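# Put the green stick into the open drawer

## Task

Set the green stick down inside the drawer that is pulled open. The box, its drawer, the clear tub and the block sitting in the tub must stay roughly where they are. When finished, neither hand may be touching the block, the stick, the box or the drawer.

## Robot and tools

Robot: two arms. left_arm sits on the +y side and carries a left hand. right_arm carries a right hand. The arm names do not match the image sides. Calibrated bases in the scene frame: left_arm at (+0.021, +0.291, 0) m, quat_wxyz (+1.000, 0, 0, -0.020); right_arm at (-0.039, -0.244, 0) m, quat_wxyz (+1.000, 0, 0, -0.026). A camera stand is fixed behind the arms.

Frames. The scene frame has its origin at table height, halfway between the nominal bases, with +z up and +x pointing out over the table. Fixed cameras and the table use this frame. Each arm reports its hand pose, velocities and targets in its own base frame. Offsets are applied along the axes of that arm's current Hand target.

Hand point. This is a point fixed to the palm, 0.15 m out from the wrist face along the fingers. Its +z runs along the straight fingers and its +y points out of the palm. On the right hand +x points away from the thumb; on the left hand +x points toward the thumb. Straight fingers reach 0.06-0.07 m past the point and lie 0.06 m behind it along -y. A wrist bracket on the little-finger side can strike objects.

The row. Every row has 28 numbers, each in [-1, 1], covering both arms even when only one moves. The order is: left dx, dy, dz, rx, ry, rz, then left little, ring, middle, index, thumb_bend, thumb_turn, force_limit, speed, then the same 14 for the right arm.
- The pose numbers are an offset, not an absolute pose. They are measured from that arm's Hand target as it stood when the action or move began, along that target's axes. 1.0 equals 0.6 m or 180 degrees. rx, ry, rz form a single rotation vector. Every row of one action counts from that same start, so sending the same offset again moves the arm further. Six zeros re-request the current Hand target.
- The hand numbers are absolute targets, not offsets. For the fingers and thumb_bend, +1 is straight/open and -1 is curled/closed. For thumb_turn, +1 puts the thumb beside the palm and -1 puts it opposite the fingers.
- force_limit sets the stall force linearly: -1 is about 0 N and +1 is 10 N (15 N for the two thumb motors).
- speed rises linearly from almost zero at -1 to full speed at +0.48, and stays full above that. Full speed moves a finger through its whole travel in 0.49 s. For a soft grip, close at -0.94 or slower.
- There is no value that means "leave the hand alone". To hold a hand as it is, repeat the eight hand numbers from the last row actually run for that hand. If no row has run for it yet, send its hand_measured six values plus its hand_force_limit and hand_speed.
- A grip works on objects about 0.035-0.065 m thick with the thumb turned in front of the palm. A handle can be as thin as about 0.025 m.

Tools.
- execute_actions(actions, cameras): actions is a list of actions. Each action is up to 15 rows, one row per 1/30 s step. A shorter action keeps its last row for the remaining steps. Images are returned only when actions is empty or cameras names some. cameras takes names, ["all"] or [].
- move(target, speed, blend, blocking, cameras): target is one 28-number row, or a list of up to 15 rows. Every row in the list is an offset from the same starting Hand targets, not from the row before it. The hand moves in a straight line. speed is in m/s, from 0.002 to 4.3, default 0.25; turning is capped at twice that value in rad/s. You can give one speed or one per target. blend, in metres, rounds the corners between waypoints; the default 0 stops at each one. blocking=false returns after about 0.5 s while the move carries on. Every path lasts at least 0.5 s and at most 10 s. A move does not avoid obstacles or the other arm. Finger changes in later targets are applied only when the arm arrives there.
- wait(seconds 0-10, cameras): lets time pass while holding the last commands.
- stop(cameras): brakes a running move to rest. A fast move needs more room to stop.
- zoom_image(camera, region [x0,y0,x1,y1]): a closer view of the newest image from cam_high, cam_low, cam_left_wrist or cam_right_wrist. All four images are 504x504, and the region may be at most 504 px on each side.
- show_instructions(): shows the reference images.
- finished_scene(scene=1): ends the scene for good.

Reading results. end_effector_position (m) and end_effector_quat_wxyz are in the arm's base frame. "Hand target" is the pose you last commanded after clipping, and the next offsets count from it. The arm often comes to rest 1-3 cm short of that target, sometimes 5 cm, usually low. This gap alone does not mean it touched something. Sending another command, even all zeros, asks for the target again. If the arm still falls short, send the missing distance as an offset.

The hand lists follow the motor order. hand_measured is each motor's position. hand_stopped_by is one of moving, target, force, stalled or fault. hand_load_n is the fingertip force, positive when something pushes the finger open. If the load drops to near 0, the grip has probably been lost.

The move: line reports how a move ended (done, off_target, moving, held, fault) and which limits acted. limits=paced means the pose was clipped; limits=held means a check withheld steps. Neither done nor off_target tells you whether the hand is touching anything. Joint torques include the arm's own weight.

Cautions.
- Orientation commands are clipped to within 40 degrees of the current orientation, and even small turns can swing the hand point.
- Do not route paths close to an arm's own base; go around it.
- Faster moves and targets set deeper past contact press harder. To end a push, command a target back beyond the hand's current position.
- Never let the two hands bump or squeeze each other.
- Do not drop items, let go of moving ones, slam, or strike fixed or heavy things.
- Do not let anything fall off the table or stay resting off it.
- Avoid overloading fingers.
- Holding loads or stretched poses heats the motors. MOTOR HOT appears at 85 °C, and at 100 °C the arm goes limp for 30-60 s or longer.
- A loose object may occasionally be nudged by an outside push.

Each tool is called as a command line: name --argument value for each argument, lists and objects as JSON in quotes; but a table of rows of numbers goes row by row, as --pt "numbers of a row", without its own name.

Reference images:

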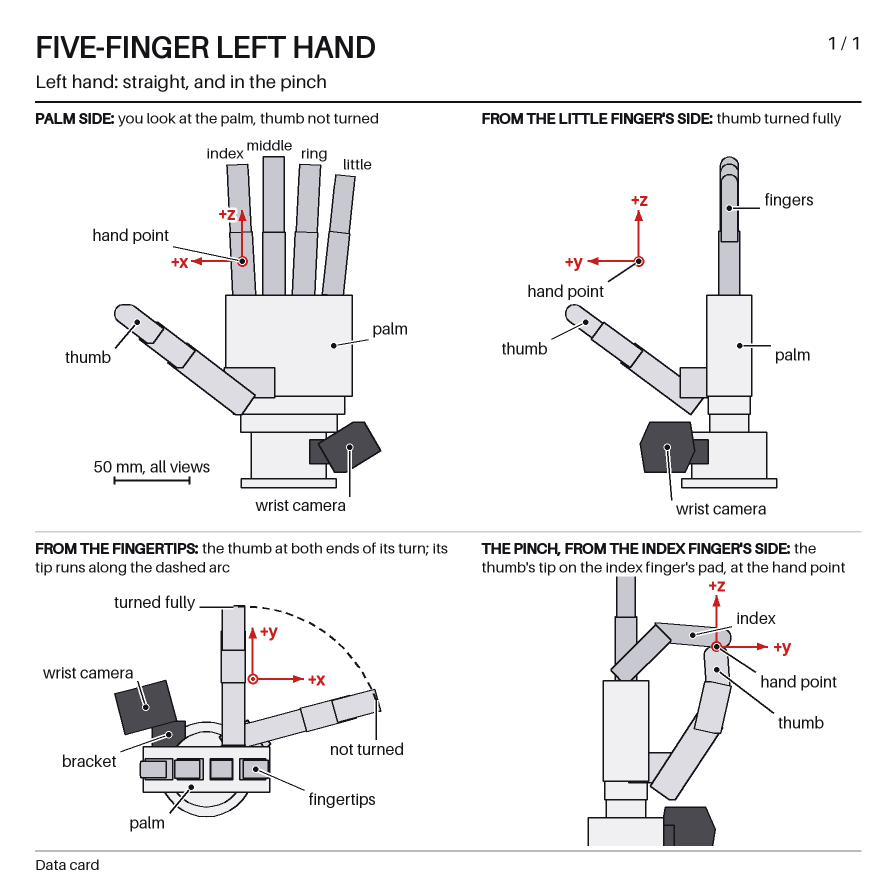

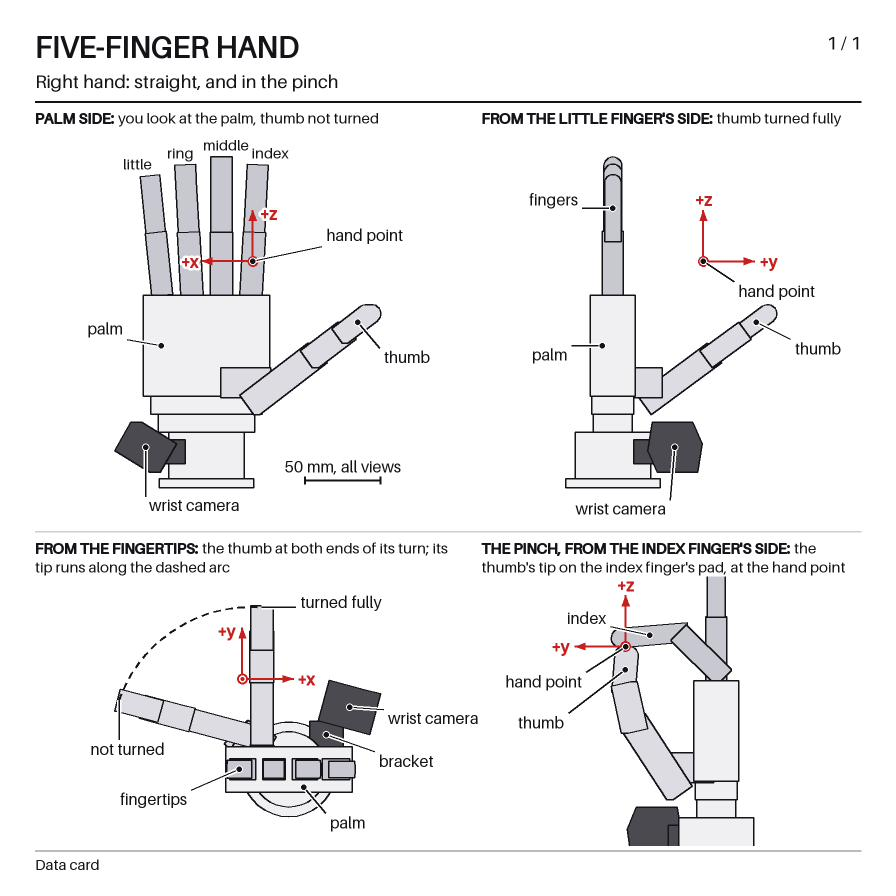

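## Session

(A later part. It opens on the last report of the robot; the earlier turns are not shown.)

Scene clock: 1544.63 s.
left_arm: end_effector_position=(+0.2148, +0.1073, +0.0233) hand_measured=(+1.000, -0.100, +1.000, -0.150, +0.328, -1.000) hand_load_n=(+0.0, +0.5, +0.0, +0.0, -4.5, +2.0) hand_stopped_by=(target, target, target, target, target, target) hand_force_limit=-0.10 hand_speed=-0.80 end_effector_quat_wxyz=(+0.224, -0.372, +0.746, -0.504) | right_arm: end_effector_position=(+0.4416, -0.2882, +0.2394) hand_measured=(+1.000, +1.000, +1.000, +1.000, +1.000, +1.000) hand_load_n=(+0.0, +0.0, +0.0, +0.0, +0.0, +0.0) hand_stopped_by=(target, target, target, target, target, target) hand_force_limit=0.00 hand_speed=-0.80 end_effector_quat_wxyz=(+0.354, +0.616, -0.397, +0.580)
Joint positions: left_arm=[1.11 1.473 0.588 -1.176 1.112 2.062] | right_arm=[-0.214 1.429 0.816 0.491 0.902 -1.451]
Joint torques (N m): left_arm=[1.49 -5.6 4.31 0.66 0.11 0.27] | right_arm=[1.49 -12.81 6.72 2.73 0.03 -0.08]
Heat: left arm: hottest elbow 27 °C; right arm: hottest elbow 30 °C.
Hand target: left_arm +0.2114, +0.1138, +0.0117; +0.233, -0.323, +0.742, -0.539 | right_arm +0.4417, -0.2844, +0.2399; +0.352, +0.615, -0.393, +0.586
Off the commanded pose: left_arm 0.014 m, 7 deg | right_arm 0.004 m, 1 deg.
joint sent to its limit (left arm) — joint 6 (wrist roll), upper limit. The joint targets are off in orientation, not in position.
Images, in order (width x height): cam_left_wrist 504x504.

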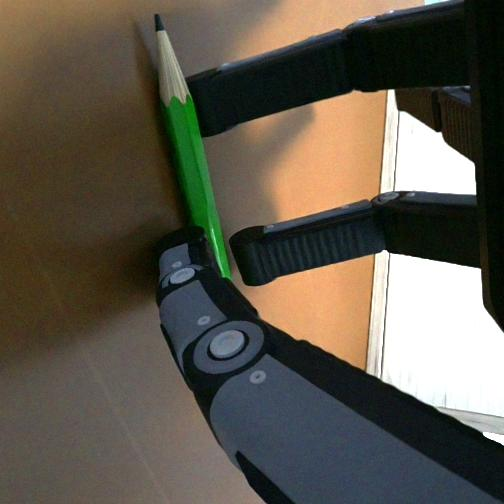

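execute_actions --actions '[[[0,0,0,0,0,0,1,-0.15,1,-0.3,0.33,-1,0.0,-0.85, 0,0,0,0,0,0,1,1,1,1,1,1,0,-0.8]],[[0,0,0,0,0,0,1,-0.15,1,-0.3,0.33,-1,0.0,-0.85, 0,0,0,0,0,0,1,1,1,1,1,1,0,-0.8]]]' --cameras '["cam_left_wrist"]'

zoom_image --camera "cam_left_wrist" --region '[120, 130, 320, 330]'

Scene clock: 1550.57 s.
left_arm: end_effector_position=(+0.2147, +0.1072, +0.0233) hand_measured=(+1.000, -0.150, +1.000, -0.300, +0.328, -1.000) hand_load_n=(-0.5, +0.0, +0.0, +2.5, -4.0, +0.5) hand_stopped_by=(target, target, target, target, target, target) hand_force_limit=0.00 hand_speed=-0.85 end_effector_quat_wxyz=(+0.224, -0.373, +0.746, -0.504) | right_arm: end_effector_position=(+0.4416, -0.2882, +0.2394) hand_measured=(+1.000, +1.000, +1.000, +1.000, +1.000, +1.000) hand_load_n=(+0.0, +0.0, +0.0, +0.0, +0.0, +0.0) hand_stopped_by=(target, target, target, target, target, target) hand_force_limit=0.00 hand_speed=-0.80 end_effector_quat_wxyz=(+0.354, +0.616, -0.397, +0.580)
Joint positions: left_arm=[1.11 1.473 0.588 -1.176 1.112 2.061] | right_arm=[-0.214 1.429 0.816 0.491 0.902 -1.451]
Joint torques (N m): left_arm=[1.32 -5.3 4.3 0.79 0.13 0.26] | right_arm=[1.44 -12.81 6.67 2.67 0.02 -0.09]
Heat: left arm: hottest elbow 27 °C; right arm: hottest elbow 30 °C.
Hand target: left_arm +0.2115, +0.1138, +0.0118; +0.234, -0.323, +0.742, -0.539 | right_arm +0.4417, -0.2844, +0.2399; +0.352, +0.615, -0.393, +0.586
Off the commanded pose: left_arm 0.014 m, 7 deg | right_arm 0.004 m, 1 deg.
joint sent to its limit (left arm) — joint 6 (wrist roll), upper limit. The joint targets are off in orientation, not in position.
Images, in order (width x height): cam_left_wrist 504x504.

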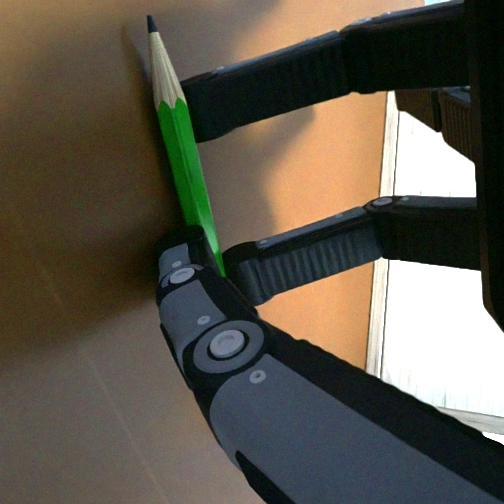

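Scaled by 2.520.

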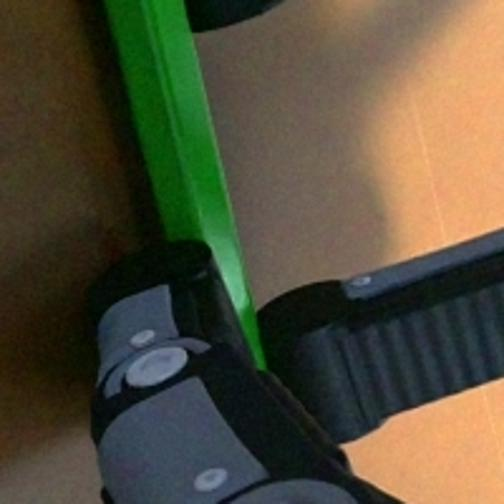

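execute_actions --actions '[[[0,0,0,0,0,0,1,-0.2,1,-0.33,0.33,-1,0.0,-0.85, 0,0,0,0,0,0,1,1,1,1,1,1,0,-0.8]],[[0,0,0,0,0,0,1,-0.2,1,-0.33,0.33,-1,0.0,-0.85, 0,0,0,0,0,0,1,1,1,1,1,1,0,-0.8]]]' --cameras '["cam_left_wrist"]'

zoom_image --camera "cam_left_wrist" --region '[120, 130, 320, 330]'

Scene clock: 1556.67 s.
left_arm: end_effector_position=(+0.2149, +0.1071, +0.0235) hand_measured=(+1.000, -0.200, +1.000, -0.324, +0.328, -1.000) hand_load_n=(+0.0, +0.5, +0.0, +1.5, -2.5, +1.5) hand_stopped_by=(target, target, target, force, target, target) hand_force_limit=0.00 hand_speed=-0.85 end_effector_quat_wxyz=(+0.224, -0.373, +0.745, -0.505) | right_arm: end_effector_position=(+0.4416, -0.2882, +0.2394) hand_measured=(+1.000, +1.000, +1.000, +1.000, +1.000, +1.000) hand_load_n=(+0.0, -0.5, +0.0, +0.0, +0.0, +0.0) hand_stopped_by=(target, target, target, target, target, target) hand_force_limit=0.00 hand_speed=-0.80 end_effector_quat_wxyz=(+0.354, +0.616, -0.397, +0.580)
Joint positions: left_arm=[1.11 1.473 0.588 -1.176 1.113 2.06] | right_arm=[-0.214 1.429 0.816 0.491 0.902 -1.451]
Joint torques (N m): left_arm=[0.97 -5.95 4.11 0.75 0.04 0.3] | right_arm=[1.61 -12.51 6.72 2.76 0.02 -0.08]
Heat: left arm: hottest elbow 27 °C; right arm: hottest elbow 30 °C.
Hand target: left_arm +0.2115, +0.1137, +0.0118; +0.233, -0.323, +0.742, -0.539 | right_arm +0.4417, -0.2844, +0.2399; +0.352, +0.615, -0.393, +0.586
Off the commanded pose: left_arm 0.014 m, 7 deg | right_arm 0.004 m, 1 deg.
joint sent to its limit (left arm) — joint 6 (wrist roll), upper limit. The joint targets are off in orientation, not in position.
Images, in order (width x height): cam_left_wrist 504x504.

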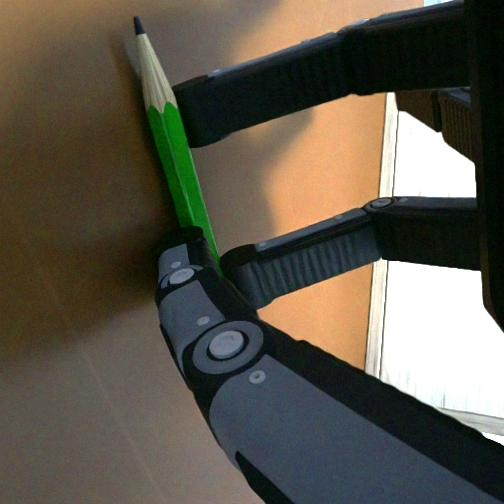

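Scaled by 2.520.

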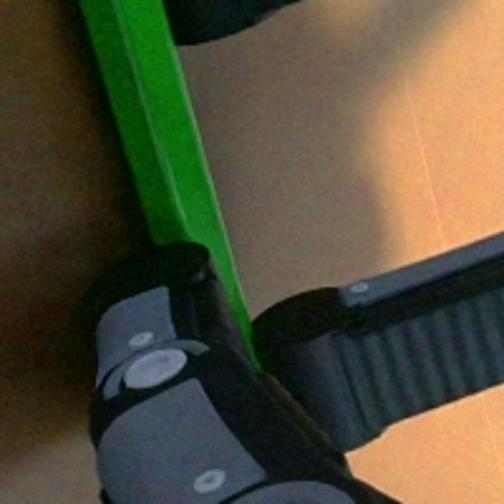

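execute_actions --actions '[[[0,0,0,0,0,0,1,-0.2,1,-0.37,0.33,-1,0.0,-0.88, 0,0,0,0,0,0,1,1,1,1,1,1,0,-0.8]],[[0,0,0,0,0,0,1,-0.2,1,-0.37,0.33,-1,0.0,-0.88, 0,0,0,0,0,0,1,1,1,1,1,1,0,-0.8]]]' --cameras '["cam_left_wrist"]'

zoom_image --camera "cam_left_wrist" --region '[120, 130, 320, 330]'

Scene clock: 1562.80 s.
left_arm: end_effector_position=(+0.2149, +0.1071, +0.0235) hand_measured=(+1.000, -0.200, +1.000, -0.370, +0.328, -1.000) hand_load_n=(+0.0, +0.5, +0.0, +0.5, -3.0, +1.5) hand_stopped_by=(target, target, target, target, target, target) hand_force_limit=0.00 hand_speed=-0.88 end_effector_quat_wxyz=(+0.224, -0.373, +0.745, -0.505) | right_arm: end_effector_position=(+0.4416, -0.2882, +0.2394) hand_measured=(+1.000, +1.000, +1.000, +1.000, +1.000, +1.000) hand_load_n=(+0.0, +0.0, +0.0, +0.0, +0.0, +0.0) hand_stopped_by=(target, target, target, target, target, target) hand_force_limit=0.00 hand_speed=-0.80 end_effector_quat_wxyz=(+0.354, +0.616, -0.397, +0.580)
Joint positions: left_arm=[1.11 1.473 0.588 -1.176 1.113 2.06] | right_arm=[-0.214 1.429 0.816 0.491 0.902 -1.451]
Joint torques (N m): left_arm=[0.56 -5.3 4.34 0.81 0.03 0.27] | right_arm=[1.55 -12.69 6.72 2.7 0.03 -0.08]
Heat: left arm: hottest elbow 27 °C; right arm: hottest elbow 30 °C.
Hand target: left_arm +0.2115, +0.1137, +0.0118; +0.234, -0.323, +0.742, -0.539 | right_arm +0.4417, -0.2844, +0.2399; +0.352, +0.615, -0.393, +0.586
Off the commanded pose: left_arm 0.014 m, 7 deg | right_arm 0.004 m, 1 deg.
joint sent to its limit (left arm) — joint 6 (wrist roll), upper limit. The joint targets are off in orientation, not in position.
Images, in order (width x height): cam_left_wrist 504x504.

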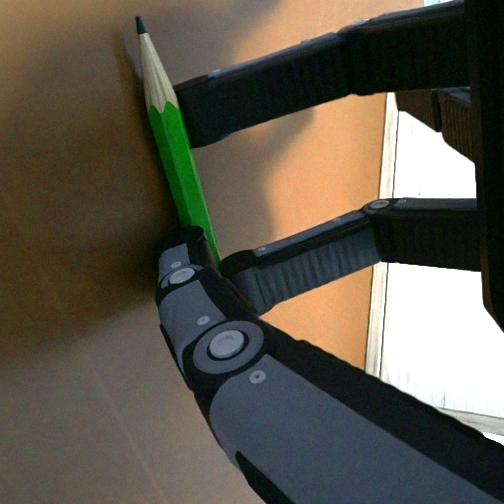

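Scaled by 2.520.

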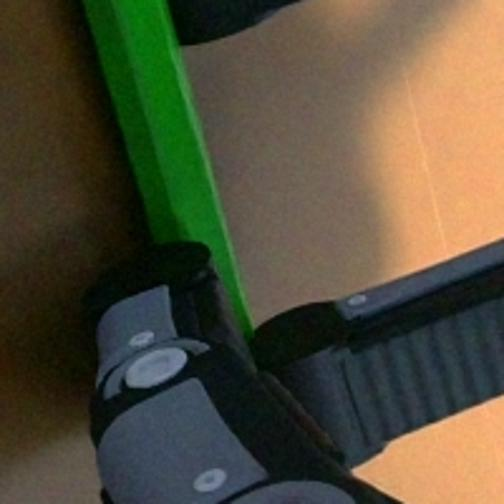

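move --pt "0 -0.02 -0.0165 0 0 0 1 0.0 1 0.0 0.25 -1 -0.3 -0.3 0 0 0 0 0 0 1 1 1 1 1 1 0 -0.8" --pt "0 0.0036 -0.0096 0 0 0 1 0.0 1 0.0 0.25 -1 -0.3 -0.3 0 0 0 0 0 0 1 1 1 1 1 1 0 -0.8" --speed 0.06 --cameras '["cam_left_wrist"]'

zoom_image --camera "cam_left_wrist" --region '[120, 130, 320, 330]'

Scene clock: 1580.80 s.
left_arm: end_effector_position=(+0.2109, +0.1100, +0.0232) hand_measured=(+1.000, +0.000, +1.000, +0.000, +0.250, -1.000) hand_load_n=(+0.0, +0.5, +0.0, +0.0, +0.0, +0.0) hand_stopped_by=(target, target, target, target, target, target) hand_force_limit=-0.30 hand_speed=-0.30 end_effector_quat_wxyz=(+0.226, -0.373, +0.749, -0.499) | right_arm: end_effector_position=(+0.4416, -0.2882, +0.2394) hand_measured=(+1.000, +1.000, +1.000, +1.000, +1.000, +1.000) hand_load_n=(+0.5, +0.0, +0.0, +0.0, +0.0, +0.0) hand_stopped_by=(target, target, target, target, target, target) hand_force_limit=0.00 hand_speed=-0.80 end_effector_quat_wxyz=(+0.354, +0.616, -0.397, +0.580)
Joint positions: left_arm=[1.124 1.467 0.588 -1.186 1.099 2.078] | right_arm=[-0.214 1.429 0.816 0.491 0.902 -1.451]
Joint torques (N m): left_arm=[1.14 -5.95 4.6 0.77 -0.05 0.1] | right_arm=[1.32 -12.81 6.74 2.66 0.03 -0.09]
Heat: left arm: hottest elbow 26 °C; right arm: hottest elbow 30 °C.
Hand target: left_arm +0.2070, +0.1180, +0.0115; +0.234, -0.323, +0.742, -0.539 | right_arm +0.4417, -0.2844, +0.2399; +0.352, +0.615, -0.393, +0.586
Off the commanded pose: left_arm 0.015 m, 7 deg | right_arm 0.004 m, 1 deg.
joint sent to its limit (left arm) — joint 6 (wrist roll), upper limit. The joint targets are off in orientation, not in position.
move: off_target (left_arm)
Images, in order (width x height): cam_left_wrist 504x504.

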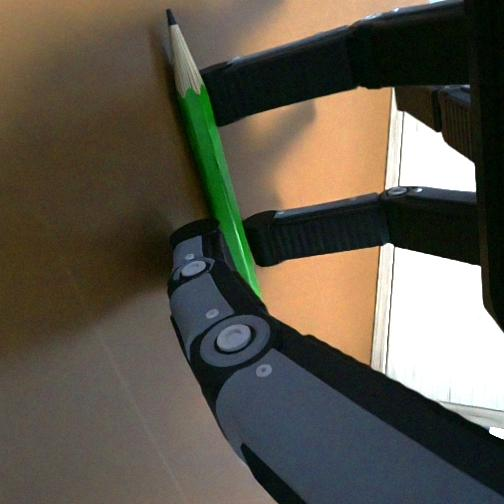

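Scaled by 2.520.

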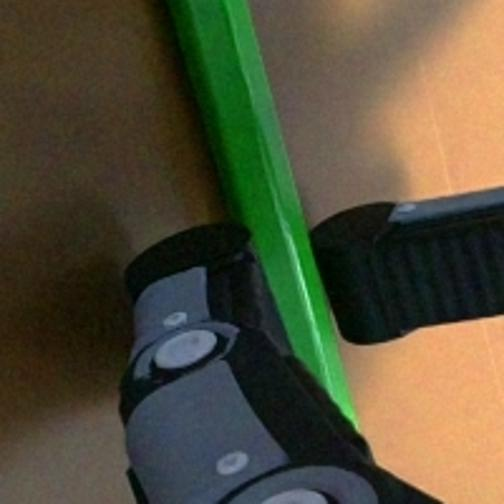

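execute_actions --actions '[[[0,0,0,0,0,0,1,-0.1,1,-0.15,0.25,-1,0.0,-0.85, 0,0,0,0,0,0,1,1,1,1,1,1,0,-0.8]],[[0,0,0,0,0,0,1,-0.1,1,-0.15,0.25,-1,0.0,-0.85, 0,0,0,0,0,0,1,1,1,1,1,1,0,-0.8]]]' --cameras '["cam_left_wrist"]'

zoom_image --camera "cam_left_wrist" --region '[120, 130, 320, 330]'

Scene clock: 1587.43 s.
left_arm: end_effector_position=(+0.2127, +0.1117, +0.0224) hand_measured=(+1.000, -0.100, +1.000, -0.150, +0.250, -1.000) hand_load_n=(-0.5, +4.0, +0.0, +0.0, +0.0, +0.0) hand_stopped_by=(target, target, target, target, target, target) hand_force_limit=0.00 hand_speed=-0.85 end_effector_quat_wxyz=(+0.231, -0.371, +0.749, -0.498) | right_arm: end_effector_position=(+0.4416, -0.2882, +0.2394) hand_measured=(+1.000, +1.000, +1.000, +1.000, +1.000, +1.000) hand_load_n=(+0.0, +0.0, +0.0, +0.0, +0.0, +0.0) hand_stopped_by=(target, target, target, target, target, target) hand_force_limit=0.00 hand_speed=-0.80 end_effector_quat_wxyz=(+0.354, +0.616, -0.397, +0.580)
Joint positions: left_arm=[1.124 1.47 0.588 -1.175 1.105 2.078] | right_arm=[-0.214 1.429 0.816 0.491 0.902 -1.451]
Joint torques (N m): left_arm=[0.73 -5.07 4.51 0.5 -0.27 0.09] | right_arm=[1.38 -12.45 6.67 2.67 0 -0.08]
Heat: left arm: hottest elbow 26 °C; right arm: hottest elbow 30 °C.
Hand target: left_arm +0.2070, +0.1180, +0.0115; +0.234, -0.323, +0.742, -0.539 | right_arm +0.4417, -0.2844, +0.2399; +0.352, +0.615, -0.393, +0.586
Off the commanded pose: left_arm 0.014 m, 7 deg | right_arm 0.004 m, 1 deg.
joint sent to its limit (left arm) — joint 6 (wrist roll), upper limit. The joint targets are off in orientation, not in position.
Images, in order (width x height): cam_left_wrist 504x504.

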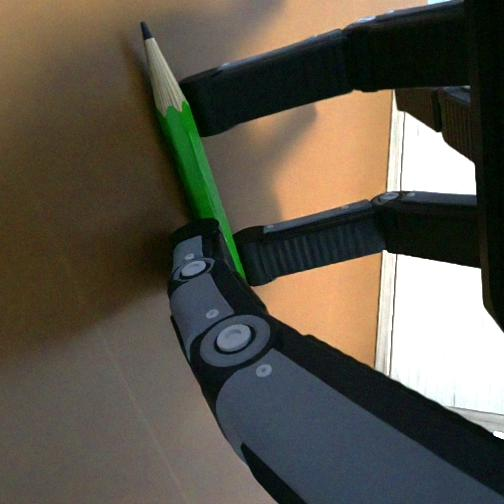

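Scaled by 2.520.

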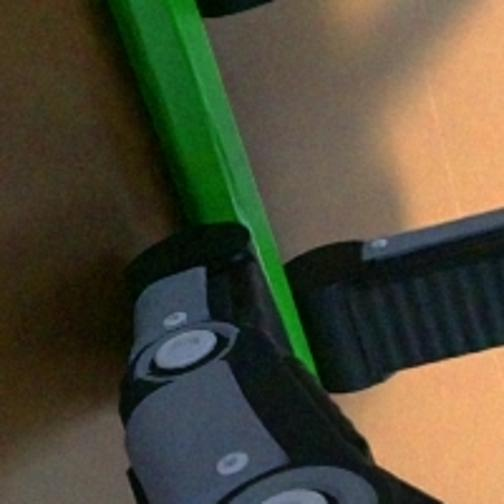

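execute_actions --actions '[[[0,0,0,0,0,0,1,-0.1,1,-0.3,0.25,-1,0.0,-0.88, 0,0,0,0,0,0,1,1,1,1,1,1,0,-0.8]],[[0,0,0,0,0,0,1,-0.1,1,-0.3,0.25,-1,0.0,-0.88, 0,0,0,0,0,0,1,1,1,1,1,1,0,-0.8]]]' --cameras '["cam_left_wrist"]'

zoom_image --camera "cam_left_wrist" --region '[120, 130, 320, 330]'

Scene clock: 1593.03 s.
left_arm: end_effector_position=(+0.2127, +0.1117, +0.0224) hand_measured=(+1.000, -0.100, +1.000, -0.270, +0.252, -1.000) hand_load_n=(+0.0, +3.5, +0.0, +5.0, +4.0, -3.0) hand_stopped_by=(target, target, target, force, target, target) hand_force_limit=0.00 hand_speed=-0.88 end_effector_quat_wxyz=(+0.231, -0.371, +0.749, -0.498) | right_arm: end_effector_position=(+0.4416, -0.2882, +0.2394) hand_measured=(+1.000, +1.000, +1.000, +1.000, +1.000, +1.000) hand_load_n=(+0.0, +0.0, +0.0, +0.0, +0.0, +0.0) hand_stopped_by=(target, target, target, target, target, target) hand_force_limit=0.00 hand_speed=-0.80 end_effector_quat_wxyz=(+0.354, +0.616, -0.397, +0.580)
Joint positions: left_arm=[1.124 1.47 0.588 -1.175 1.105 2.078] | right_arm=[-0.214 1.429 0.816 0.491 0.902 -1.451]
Joint torques (N m): left_arm=[1.08 -5.83 4.59 0.31 -0.32 0.08] | right_arm=[1.55 -12.81 6.69 2.69 0.01 -0.07]
Heat: left arm: hottest elbow 26 °C; right arm: hottest elbow 30 °C.
Hand target: left_arm +0.2070, +0.1180, +0.0115; +0.234, -0.323, +0.742, -0.539 | right_arm +0.4417, -0.2844, +0.2399; +0.352, +0.615, -0.393, +0.586
Off the commanded pose: left_arm 0.014 m, 7 deg | right_arm 0.004 m, 1 deg.
joint sent to its limit (left arm) — joint 6 (wrist roll), upper limit. The joint targets are off in orientation, not in position.
Images, in order (width x height): cam_left_wrist 504x504.

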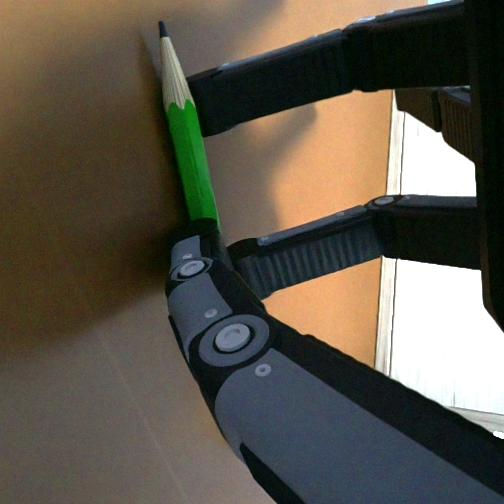

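Scaled by 2.520.

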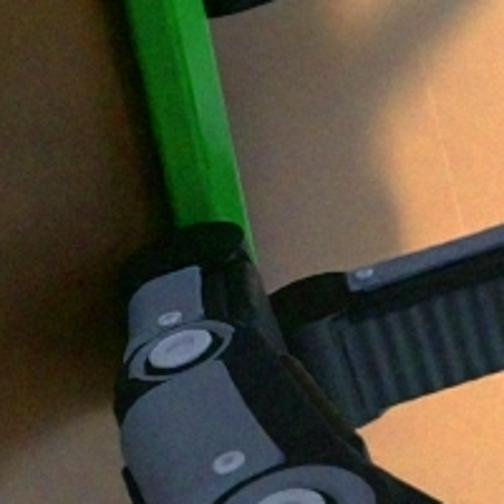

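move --target '[0,-0.02,-0.007,0,0,0,1,-0.1,1,-0.3,0.25,-1,0.0,-0.88, 0,0,0,0,0,0,1,1,1,1,1,1,0,-0.8]' --speed 0.03 --cameras '["cam_left_wrist"]'

Scene clock: 1607.77 s.
left_arm: end_effector_position=(+0.2108, +0.1101, +0.0235) hand_measured=(+1.000, -0.100, +1.000, -0.270, +0.252, -1.000) hand_load_n=(+0.0, +1.5, +0.0, +4.5, +4.0, -2.5) hand_stopped_by=(target, target, target, force, target, target) hand_force_limit=0.00 hand_speed=-0.88 end_effector_quat_wxyz=(+0.225, -0.374, +0.748, -0.500) | right_arm: end_effector_position=(+0.4416, -0.2882, +0.2394) hand_measured=(+1.000, +1.000, +1.000, +1.000, +1.000, +1.000) hand_load_n=(+0.0, +0.0, +0.0, +0.0, +0.0, +0.0) hand_stopped_by=(target, target, target, target, target, target) hand_force_limit=0.00 hand_speed=-0.80 end_effector_quat_wxyz=(+0.354, +0.616, -0.397, +0.580)
Joint positions: left_arm=[1.126 1.47 0.589 -1.19 1.1 2.078] | right_arm=[-0.214 1.429 0.816 0.491 0.902 -1.451]
Joint torques (N m): left_arm=[1.08 -7.53 5.5 -0.79 -0.11 0.09] | right_arm=[1.49 -12.63 6.68 2.74 0.05 -0.09]
Heat: left arm: hottest elbow 26 °C; right arm: hottest elbow 30 °C.
Hand target: left_arm +0.2068, +0.1182, +0.0242; +0.234, -0.323, +0.742, -0.539 | right_arm +0.4417, -0.2844, +0.2399; +0.352, +0.615, -0.393, +0.586
Off the commanded pose: left_arm 0.009 m, 7 deg | right_arm 0.004 m, 1 deg.
joint sent to its limit (left arm) — joint 6 (wrist roll), upper limit. The joint targets are off in orientation, not in position.
move: off_target (left_arm)
Images, in order (width x height): cam_left_wrist 504x504.

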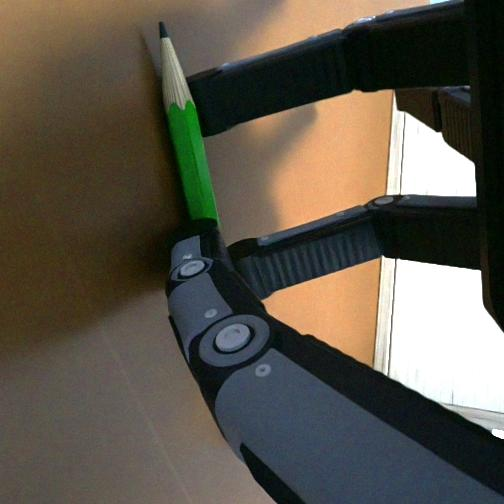

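move --target '[0,-0.0157,-0.0057,0,0,0,1,-0.1,1,-0.3,0.25,-1,0.0,-0.88, 0,0,0,0,0,0,1,1,1,1,1,1,0,-0.8]' --speed 0.03 --cameras '["cam_left_wrist"]'

Scene clock: 1613.07 s.
left_arm: end_effector_position=(+0.2046, +0.1055, +0.0273) hand_measured=(+1.000, -0.100, +1.000, -0.270, +0.252, -1.000) hand_load_n=(+0.0, +0.0, +0.0, +4.5, +4.0, -2.0) hand_stopped_by=(target, target, target, force, target, target) hand_force_limit=0.00 hand_speed=-0.88 end_effector_quat_wxyz=(+0.211, -0.379, +0.749, -0.500) | right_arm: end_effector_position=(+0.4416, -0.2882, +0.2394) hand_measured=(+1.000, +1.000, +1.000, +1.000, +1.000, +1.000) hand_load_n=(-0.5, +0.0, +0.0, +0.0, +0.0, +0.0) hand_stopped_by=(target, target, target, target, target, target) hand_force_limit=0.00 hand_speed=-0.80 end_effector_quat_wxyz=(+0.354, +0.616, -0.397, +0.580)
Joint positions: left_arm=[1.128 1.454 0.589 -1.227 1.078 2.078] | right_arm=[-0.214 1.429 0.816 0.491 0.902 -1.451]
Joint torques (N m): left_arm=[0.56 -9.17 6.46 -0.88 0.68 0.11] | right_arm=[1.44 -12.81 6.65 2.74 0.04 -0.07]
Heat: left arm: hottest elbow 27 °C; right arm: hottest elbow 30 °C.
Hand target: left_arm +0.2066, +0.1185, +0.0342; +0.234, -0.323, +0.742, -0.539 | right_arm +0.4417, -0.2844, +0.2399; +0.352, +0.615, -0.393, +0.586
Off the commanded pose: left_arm 0.015 m, 8 deg | right_arm 0.004 m, 1 deg.
joint sent to its limit (left arm) — joint 6 (wrist roll), upper limit. The joint targets are off in orientation, not in position.
move: off_target (left_arm)
Images, in order (width x height): cam_left_wrist 504x504.

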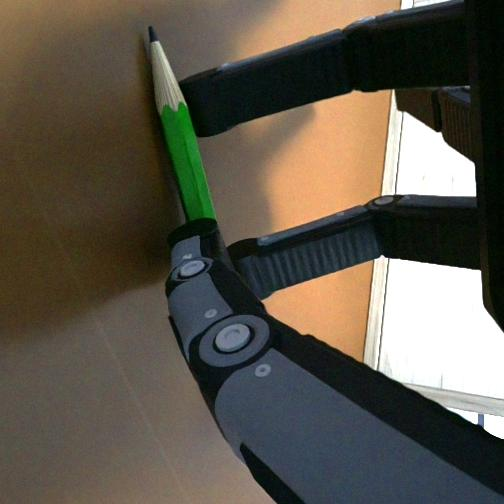

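move --target '[0,-0.0313,-0.0114,0,0,0,1,-0.1,1,-0.3,0.25,-1,0.0,-0.88, 0,0,0,0,0,0,1,1,1,1,1,1,0,-0.8]' --speed 0.04 --cameras '["cam_left_wrist","cam_high"]'

Scene clock: 1618.23 s.
left_arm: end_effector_position=(+0.2036, +0.1048, +0.0462) hand_measured=(+1.000, -0.100, +1.000, -0.270, +0.252, -1.000) hand_load_n=(+0.0, +0.0, +0.0, +4.5, +4.5, -2.5) hand_stopped_by=(target, target, target, force, target, target) hand_force_limit=0.00 hand_speed=-0.88 end_effector_quat_wxyz=(+0.209, -0.380, +0.749, -0.501) | right_arm: end_effector_position=(+0.4416, -0.2882, +0.2394) hand_measured=(+1.000, +1.000, +1.000, +1.000, +1.000, +1.000) hand_load_n=(+0.0, +0.0, +0.0, +0.0, +0.0, +0.0) hand_stopped_by=(target, target, target, target, target, target) hand_force_limit=0.00 hand_speed=-0.80 end_effector_quat_wxyz=(+0.354, +0.616, -0.397, +0.580)
Joint positions: left_arm=[1.13 1.403 0.607 -1.301 1.076 2.078] | right_arm=[-0.214 1.429 0.816 0.491 0.902 -1.451]
Joint torques (N m): left_arm=[1.08 -9.29 7.38 -0.91 0.72 0.1] | right_arm=[1.73 -12.86 6.71 2.69 0.02 -0.07]
Heat: left arm: hottest elbow 27 °C; right arm: hottest elbow 30 °C.
Hand target: left_arm +0.2060, +0.1188, +0.0542; +0.233, -0.323, +0.742, -0.539 | right_arm +0.4417, -0.2844, +0.2399; +0.352, +0.615, -0.393, +0.586
Off the commanded pose: left_arm 0.016 m, 8 deg | right_arm 0.004 m, 1 deg.
joint sent to its limit (left arm) — joint 6 (wrist roll), upper limit. The joint targets are off in orientation, not in position.
move: off_target (left_arm)
Images, in order (width x height): cam_high 504x504, cam_left_wrist 504x504.

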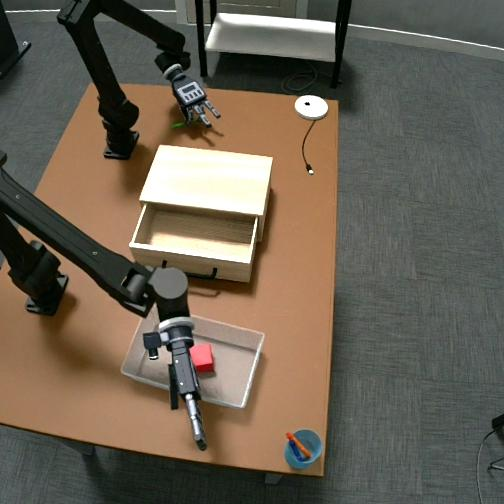

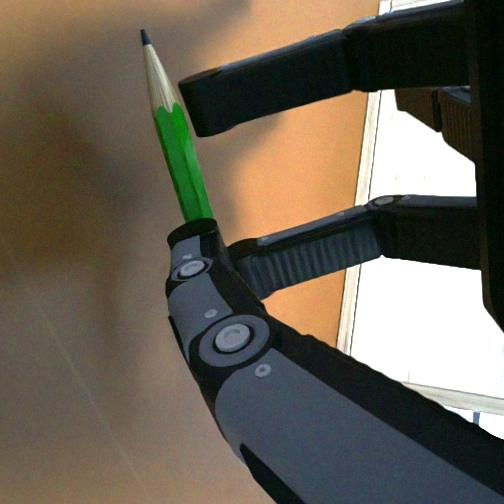

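move --target '[0.001,-0.358,-0.1167,0,0,0,1,-0.1,1,-0.3,0.25,-1,0.0,-0.88, 0,0,0,0,0,0,1,1,1,1,1,1,0,-0.8]' --speed 0.12 --cameras '["cam_left_wrist"]'

Scene clock: 1676.57 s.
left_arm: end_effector_position=(+0.2070, +0.1124, +0.2662) hand_measured=(+1.000, -0.100, +1.000, -0.270, +0.252, -1.000) hand_load_n=(+0.0, +0.0, +0.0, +4.5, +4.0, -2.0) hand_stopped_by=(target, target, target, force, target, target) hand_force_limit=0.00 hand_speed=-0.88 end_effector_quat_wxyz=(+0.279, -0.414, +0.754, -0.426) | right_arm: end_effector_position=(+0.4416, -0.2882, +0.2394) hand_measured=(+1.000, +1.000, +1.000, +1.000, +1.000, +1.000) hand_load_n=(+0.0, +0.0, +0.0, +0.0, +0.0, +0.0) hand_stopped_by=(target, target, target, target, target, target) hand_force_limit=0.00 hand_speed=-0.80 end_effector_quat_wxyz=(+0.354, +0.616, -0.397, +0.580)
Joint positions: left_arm=[1.13 0.923 0.961 -1.696 1.066 1.747] | right_arm=[-0.214 1.429 0.816 0.491 0.902 -1.451]
Joint torques (N m): left_arm=[0.91 -4.42 11.19 -0.2 0.88 -0.03] | right_arm=[1.79 -12.86 6.71 2.73 0.03 -0.07]
Heat: left arm: hottest elbow 28 °C; right arm: hottest elbow 30 °C.
Hand target: left_arm +0.2059, +0.1190, +0.2801; +0.234, -0.323, +0.742, -0.539 | right_arm +0.4417, -0.2844, +0.2399; +0.352, +0.615, -0.393, +0.586
Off the commanded pose: left_arm 0.015 m, 18 deg | right_arm 0.004 m, 1 deg.
joint sent to its limit (left arm) — joint 4 (wrist pitch), lower limit. The joint targets are off in orientation, not in position.
move: off_target (left_arm)
Images, in order (width x height): cam_left_wrist 504x504.

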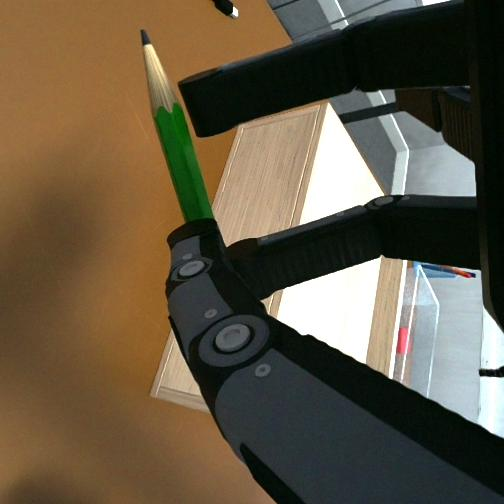

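move --pt "-0.0287 -0.115 0.3518 -0.1764 0.0792 0.0535 1 -0.1 1 -0.3 0.25 -1 0.0 -0.88 0 0 0 0 0 0 1 1 1 1 1 1 0 -0.8" --pt "0.4188 -0.2177 0.6693 -0.1764 0.0792 0.0535 1 -0.1 1 -0.3 0.25 -1 0.0 -0.88 0 0 0 0 0 0 1 1 1 1 1 1 0 -0.8" --speed 0.15 --blend '[0.06, 0]' --cameras '["cam_left_wrist","cam_high","cam_low"]'

Scene clock: 1702.17 s.
left_arm: end_effector_position=(+0.3312, -0.3412, +0.2644) hand_measured=(+1.000, -0.100, +1.000, -0.270, +0.252, -1.000) hand_load_n=(+0.0, +0.0, +0.0, +4.5, +4.0, -2.0) hand_stopped_by=(target, target, target, force, target, target) hand_force_limit=0.00 hand_speed=-0.88 end_effector_quat_wxyz=(+0.078, -0.243, +0.914, -0.315) | right_arm: end_effector_position=(+0.4416, -0.2882, +0.2394) hand_measured=(+1.000, +1.000, +1.000, +1.000, +1.000, +1.000) hand_load_n=(+0.0, +0.0, +0.0, +0.0, +0.0, +0.0) hand_stopped_by=(target, target, target, target, target, target) hand_force_limit=0.00 hand_speed=-0.80 end_effector_quat_wxyz=(+0.354, +0.616, -0.397, +0.580)
Joint positions: left_arm=[-0.679 1.316 1.317 -0.947 0.236 0.295] | right_arm=[-0.214 1.429 0.816 0.491 0.902 -1.451]
Joint torques (N m): left_arm=[-0.15 -10.64 13.07 1.47 0.14 -0.02] | right_arm=[1.44 -12.81 6.64 2.77 0.01 -0.07]
Heat: left arm: hottest elbow 31 °C; right arm: hottest elbow 30 °C.
Hand target: left_arm +0.3432, -0.3528, +0.2807; +0.088, -0.244, +0.907, -0.331 | right_arm +0.4417, -0.2844, +0.2399; +0.352, +0.615, -0.393, +0.586
Off the commanded pose: left_arm 0.023 m, 2 deg | right_arm 0.004 m, 1 deg.
move: off_target (left_arm)
Images, in order (width x height): cam_high 504x504, cam_low 504x504, cam_left_wrist 504x504.

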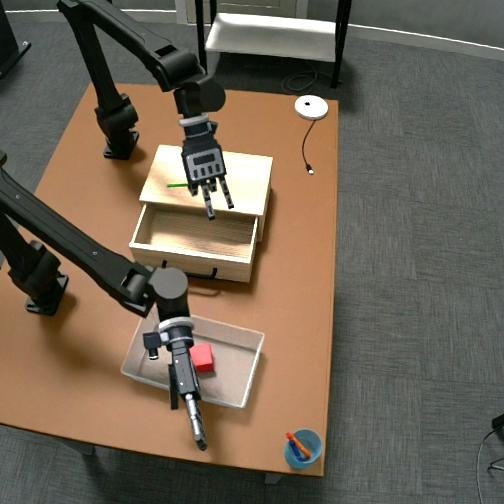

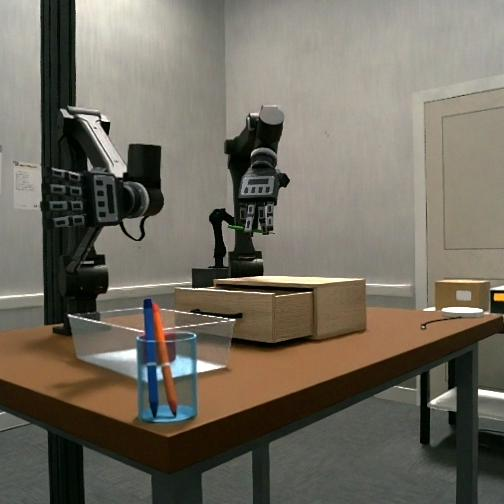

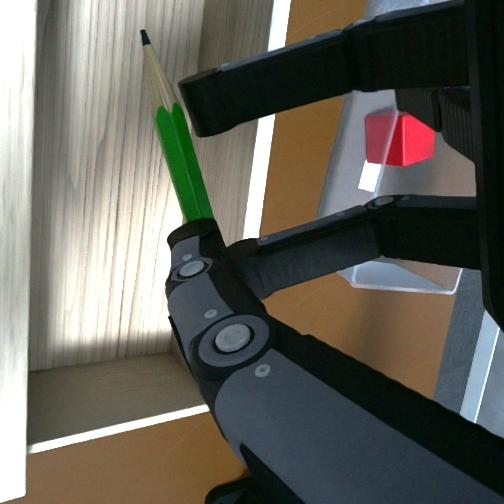

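move --target '[0.0097,0.094,0.1385,0,0,0,0.1,0.1,0.15,-0.3,0.25,-1,0.0,-0.5, 0,0,0,0,0,0,1,1,1,1,1,1,0,-0.8]' --speed 0.08 --cameras '["cam_left_wrist","cam_high","cam_low"]'

Scene clock: 1753.97 s.
left_arm: end_effector_position=(+0.3431, -0.3572, +0.1841) hand_measured=(+0.100, +0.100, +0.150, -0.270, +0.252, -1.000) hand_load_n=(+0.0, +0.0, +0.0, +4.5, +4.0, -2.0) hand_stopped_by=(target, target, target, force, target, target) hand_force_limit=0.00 hand_speed=-0.50 end_effector_quat_wxyz=(+0.090, -0.243, +0.908, -0.329) | right_arm: end_effector_position=(+0.4416, -0.2882, +0.2394) hand_measured=(+1.000, +1.000, +1.000, +1.000, +1.000, +1.000) hand_load_n=(+0.0, +0.0, +0.0, +0.0, +0.0, +0.0) hand_stopped_by=(target, target, target, target, target, target) hand_force_limit=0.00 hand_speed=-0.80 end_effector_quat_wxyz=(+0.354, +0.616, -0.397, +0.580)
Joint positions: left_arm=[-0.692 1.365 1.14 -0.68 0.222 0.278] | right_arm=[-0.214 1.429 0.816 0.491 0.902 -1.451]
Joint torques (N m): left_arm=[-1.32 -11.52 9.24 1.7 0.13 -0.03] | right_arm=[1.32 -12.75 6.67 2.67 0.04 -0.1]
Heat: left arm: hottest elbow 31 °C; right arm: hottest elbow 30 °C.
Hand target: left_arm +0.3431, -0.3647, +0.1809; +0.088, -0.244, +0.907, -0.331 | right_arm +0.4417, -0.2844, +0.2399; +0.352, +0.615, -0.393, +0.586
Off the commanded pose: left_arm 0.008 m, 0 deg | right_arm 0.004 m, 1 deg.
move: done
Images, in order (width x height): cam_high 504x504, cam_low 504x504, cam_left_wrist 504x504.

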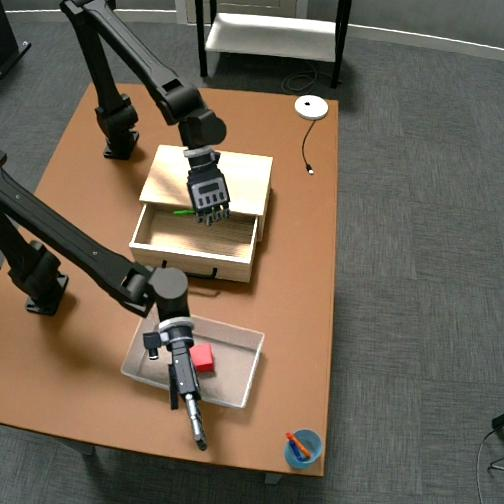

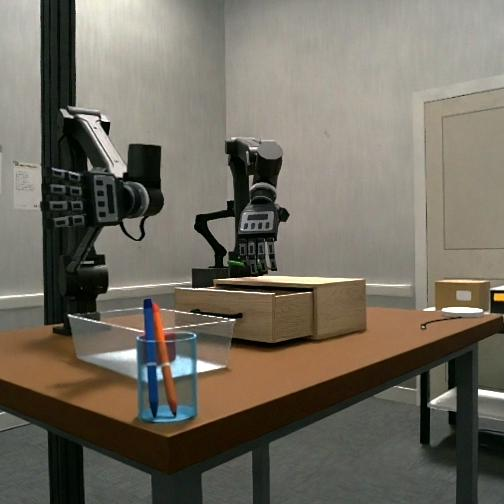

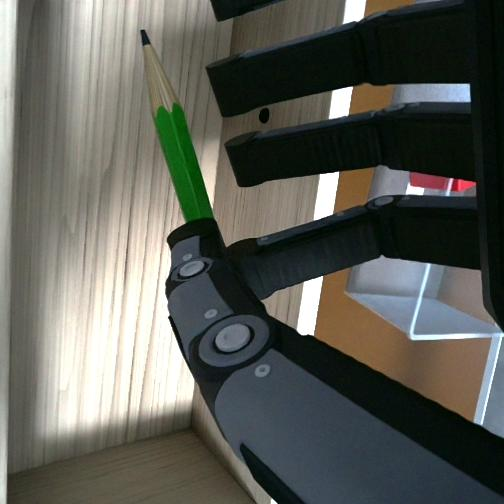

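move --target '[0.0003,0.0965,0.1146,0,0,0,0.1,0.1,0.15,-0.3,0.25,-1,0.0,-0.5, 0,0,0,0,0,0,1,1,1,1,1,1,0,-0.8]' --speed 0.07 --cameras '["cam_left_wrist","cam_high","cam_low"]'

Scene clock: 1767.83 s.
left_arm: end_effector_position=(+0.3438, -0.3582, +0.0951) hand_measured=(+0.100, +0.100, +0.150, -0.270, +0.252, -1.000) hand_load_n=(+0.0, +0.0, +0.0, +5.0, +4.0, -2.5) hand_stopped_by=(target, target, target, force, target, target) hand_force_limit=0.00 hand_speed=-0.50 end_effector_quat_wxyz=(+0.090, -0.243, +0.908, -0.330) | right_arm: end_effector_position=(+0.4416, -0.2882, +0.2394) hand_measured=(+1.000, +1.000, +1.000, +1.000, +1.000, +1.000) hand_load_n=(+0.0, +0.0, +0.0, +0.0, +0.0, +0.0) hand_stopped_by=(target, target, target, target, target, target) hand_force_limit=0.00 hand_speed=-0.80 end_effector_quat_wxyz=(+0.354, +0.616, -0.397, +0.580)
Joint positions: left_arm=[-0.693 1.451 0.978 -0.431 0.222 0.277] | right_arm=[-0.214 1.429 0.816 0.491 0.902 -1.451]
Joint torques (N m): left_arm=[-1.32 -11.16 8.42 1.59 0.16 -0.06] | right_arm=[1.55 -12.63 6.74 2.71 0 -0.08]
Motor temperatures (°C): left_arm=[24 24 32 22 22 22] | right_arm=[22 28 30 27 23 20]
Heat: left arm: hottest elbow 32 °C; right arm: hottest elbow 30 °C.
Hand target: left_arm +0.3428, -0.3649, +0.0909; +0.088, -0.243, +0.908, -0.331 | right_arm +0.4417, -0.2844, +0.2399; +0.352, +0.615, -0.393, +0.586
Off the commanded pose: left_arm 0.008 m, 0 deg | right_arm 0.004 m, 1 deg.
move: done
Images, in order (width x height): cam_high 504x504, cam_low 504x504, cam_left_wrist 504x504.

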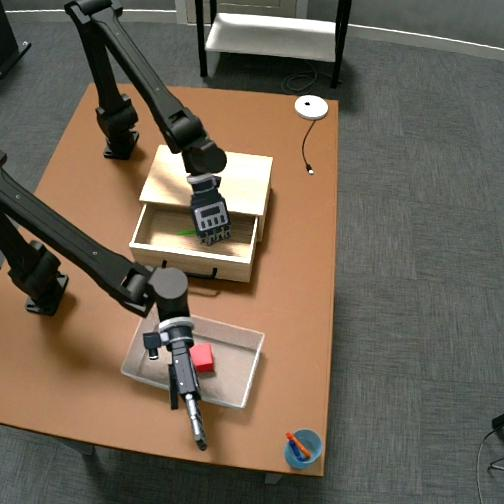

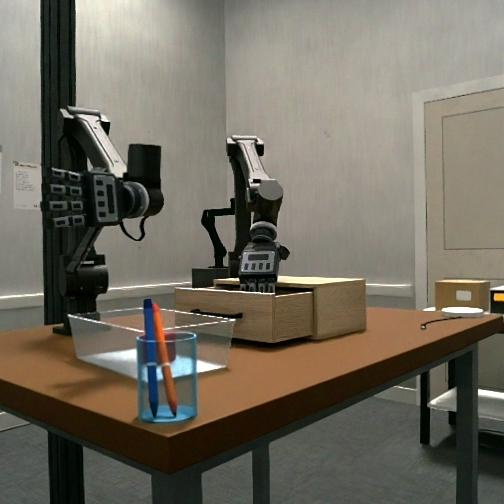

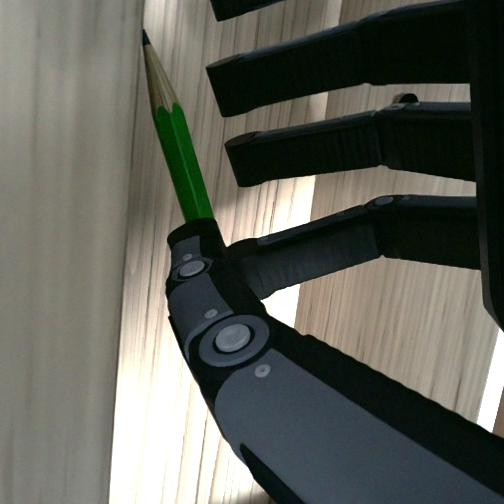

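move --target '[0.0209,-0.0437,0.0041,0,0.0536,0.0637,0.1,0.1,0.15,-0.3,0.25,-1,0.0,-0.5, 0,0,0,0,0,0,1,1,1,1,1,1,0,-0.8]' --speed 0.07 --cameras '["cam_left_wrist","cam_high"]'

zoom_image --camera "cam_high" --region '[110, 130, 290, 310]'

Scene clock: 1799.10 s.
left_arm: end_effector_position=(+0.3351, -0.3763, +0.0986) hand_measured=(+0.100, +0.100, +0.150, -0.270, +0.252, -1.000) hand_load_n=(+0.0, +0.0, +0.0, +5.0, +4.0, -2.5) hand_stopped_by=(target, target, target, force, target, target) hand_force_limit=0.00 hand_speed=-0.50 end_effector_quat_wxyz=(+0.040, -0.136, +0.932, -0.334) | right_arm: end_effector_position=(+0.4416, -0.2882, +0.2394) hand_measured=(+1.000, +1.000, +1.000, +1.000, +1.000, +1.000) hand_load_n=(+0.0, +0.0, +0.0, +0.0, +0.0, +0.0) hand_stopped_by=(target, target, target, target, target, target) hand_force_limit=0.00 hand_speed=-0.80 end_effector_quat_wxyz=(+0.354, +0.616, -0.397, +0.580)
Joint positions: left_arm=[-0.702 1.512 1.067 -0.531 0.368 0.466] | right_arm=[-0.214 1.429 0.816 0.491 0.902 -1.451]
Joint torques (N m): left_arm=[-1.2 -11.69 11.82 0.83 0.45 0.24] | right_arm=[1.85 -12.81 6.71 2.65 0.03 -0.06]
Heat: left arm: hottest elbow 31 °C; right arm: hottest elbow 30 °C.
Hand target: left_arm +0.3428, -0.3899, +0.1060; +0.044, -0.123, +0.931, -0.340 | right_arm +0.4417, -0.2844, +0.2399; +0.352, +0.615, -0.393, +0.586
Off the commanded pose: left_arm 0.017 m, 2 deg | right_arm 0.004 m, 1 deg.
move: off_target (left_arm)
Images, in order (width x height): cam_high 504x504, cam_left_wrist 504x504.

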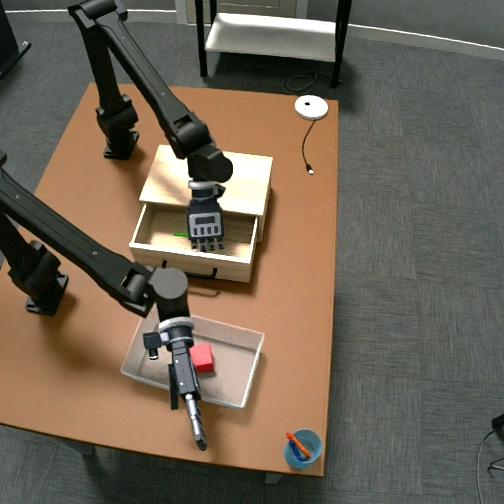

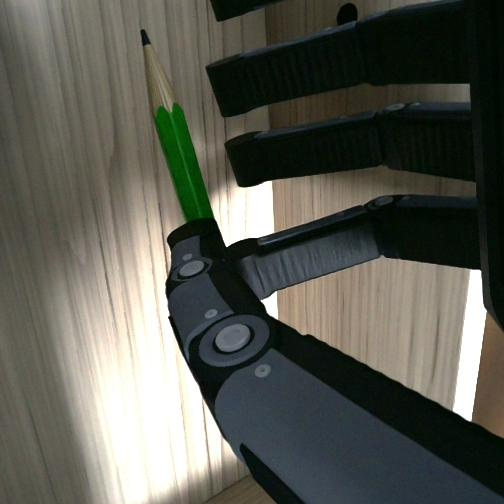

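Scaled by 2.800.

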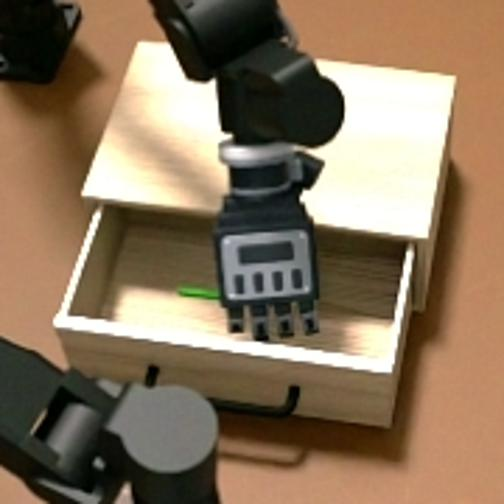

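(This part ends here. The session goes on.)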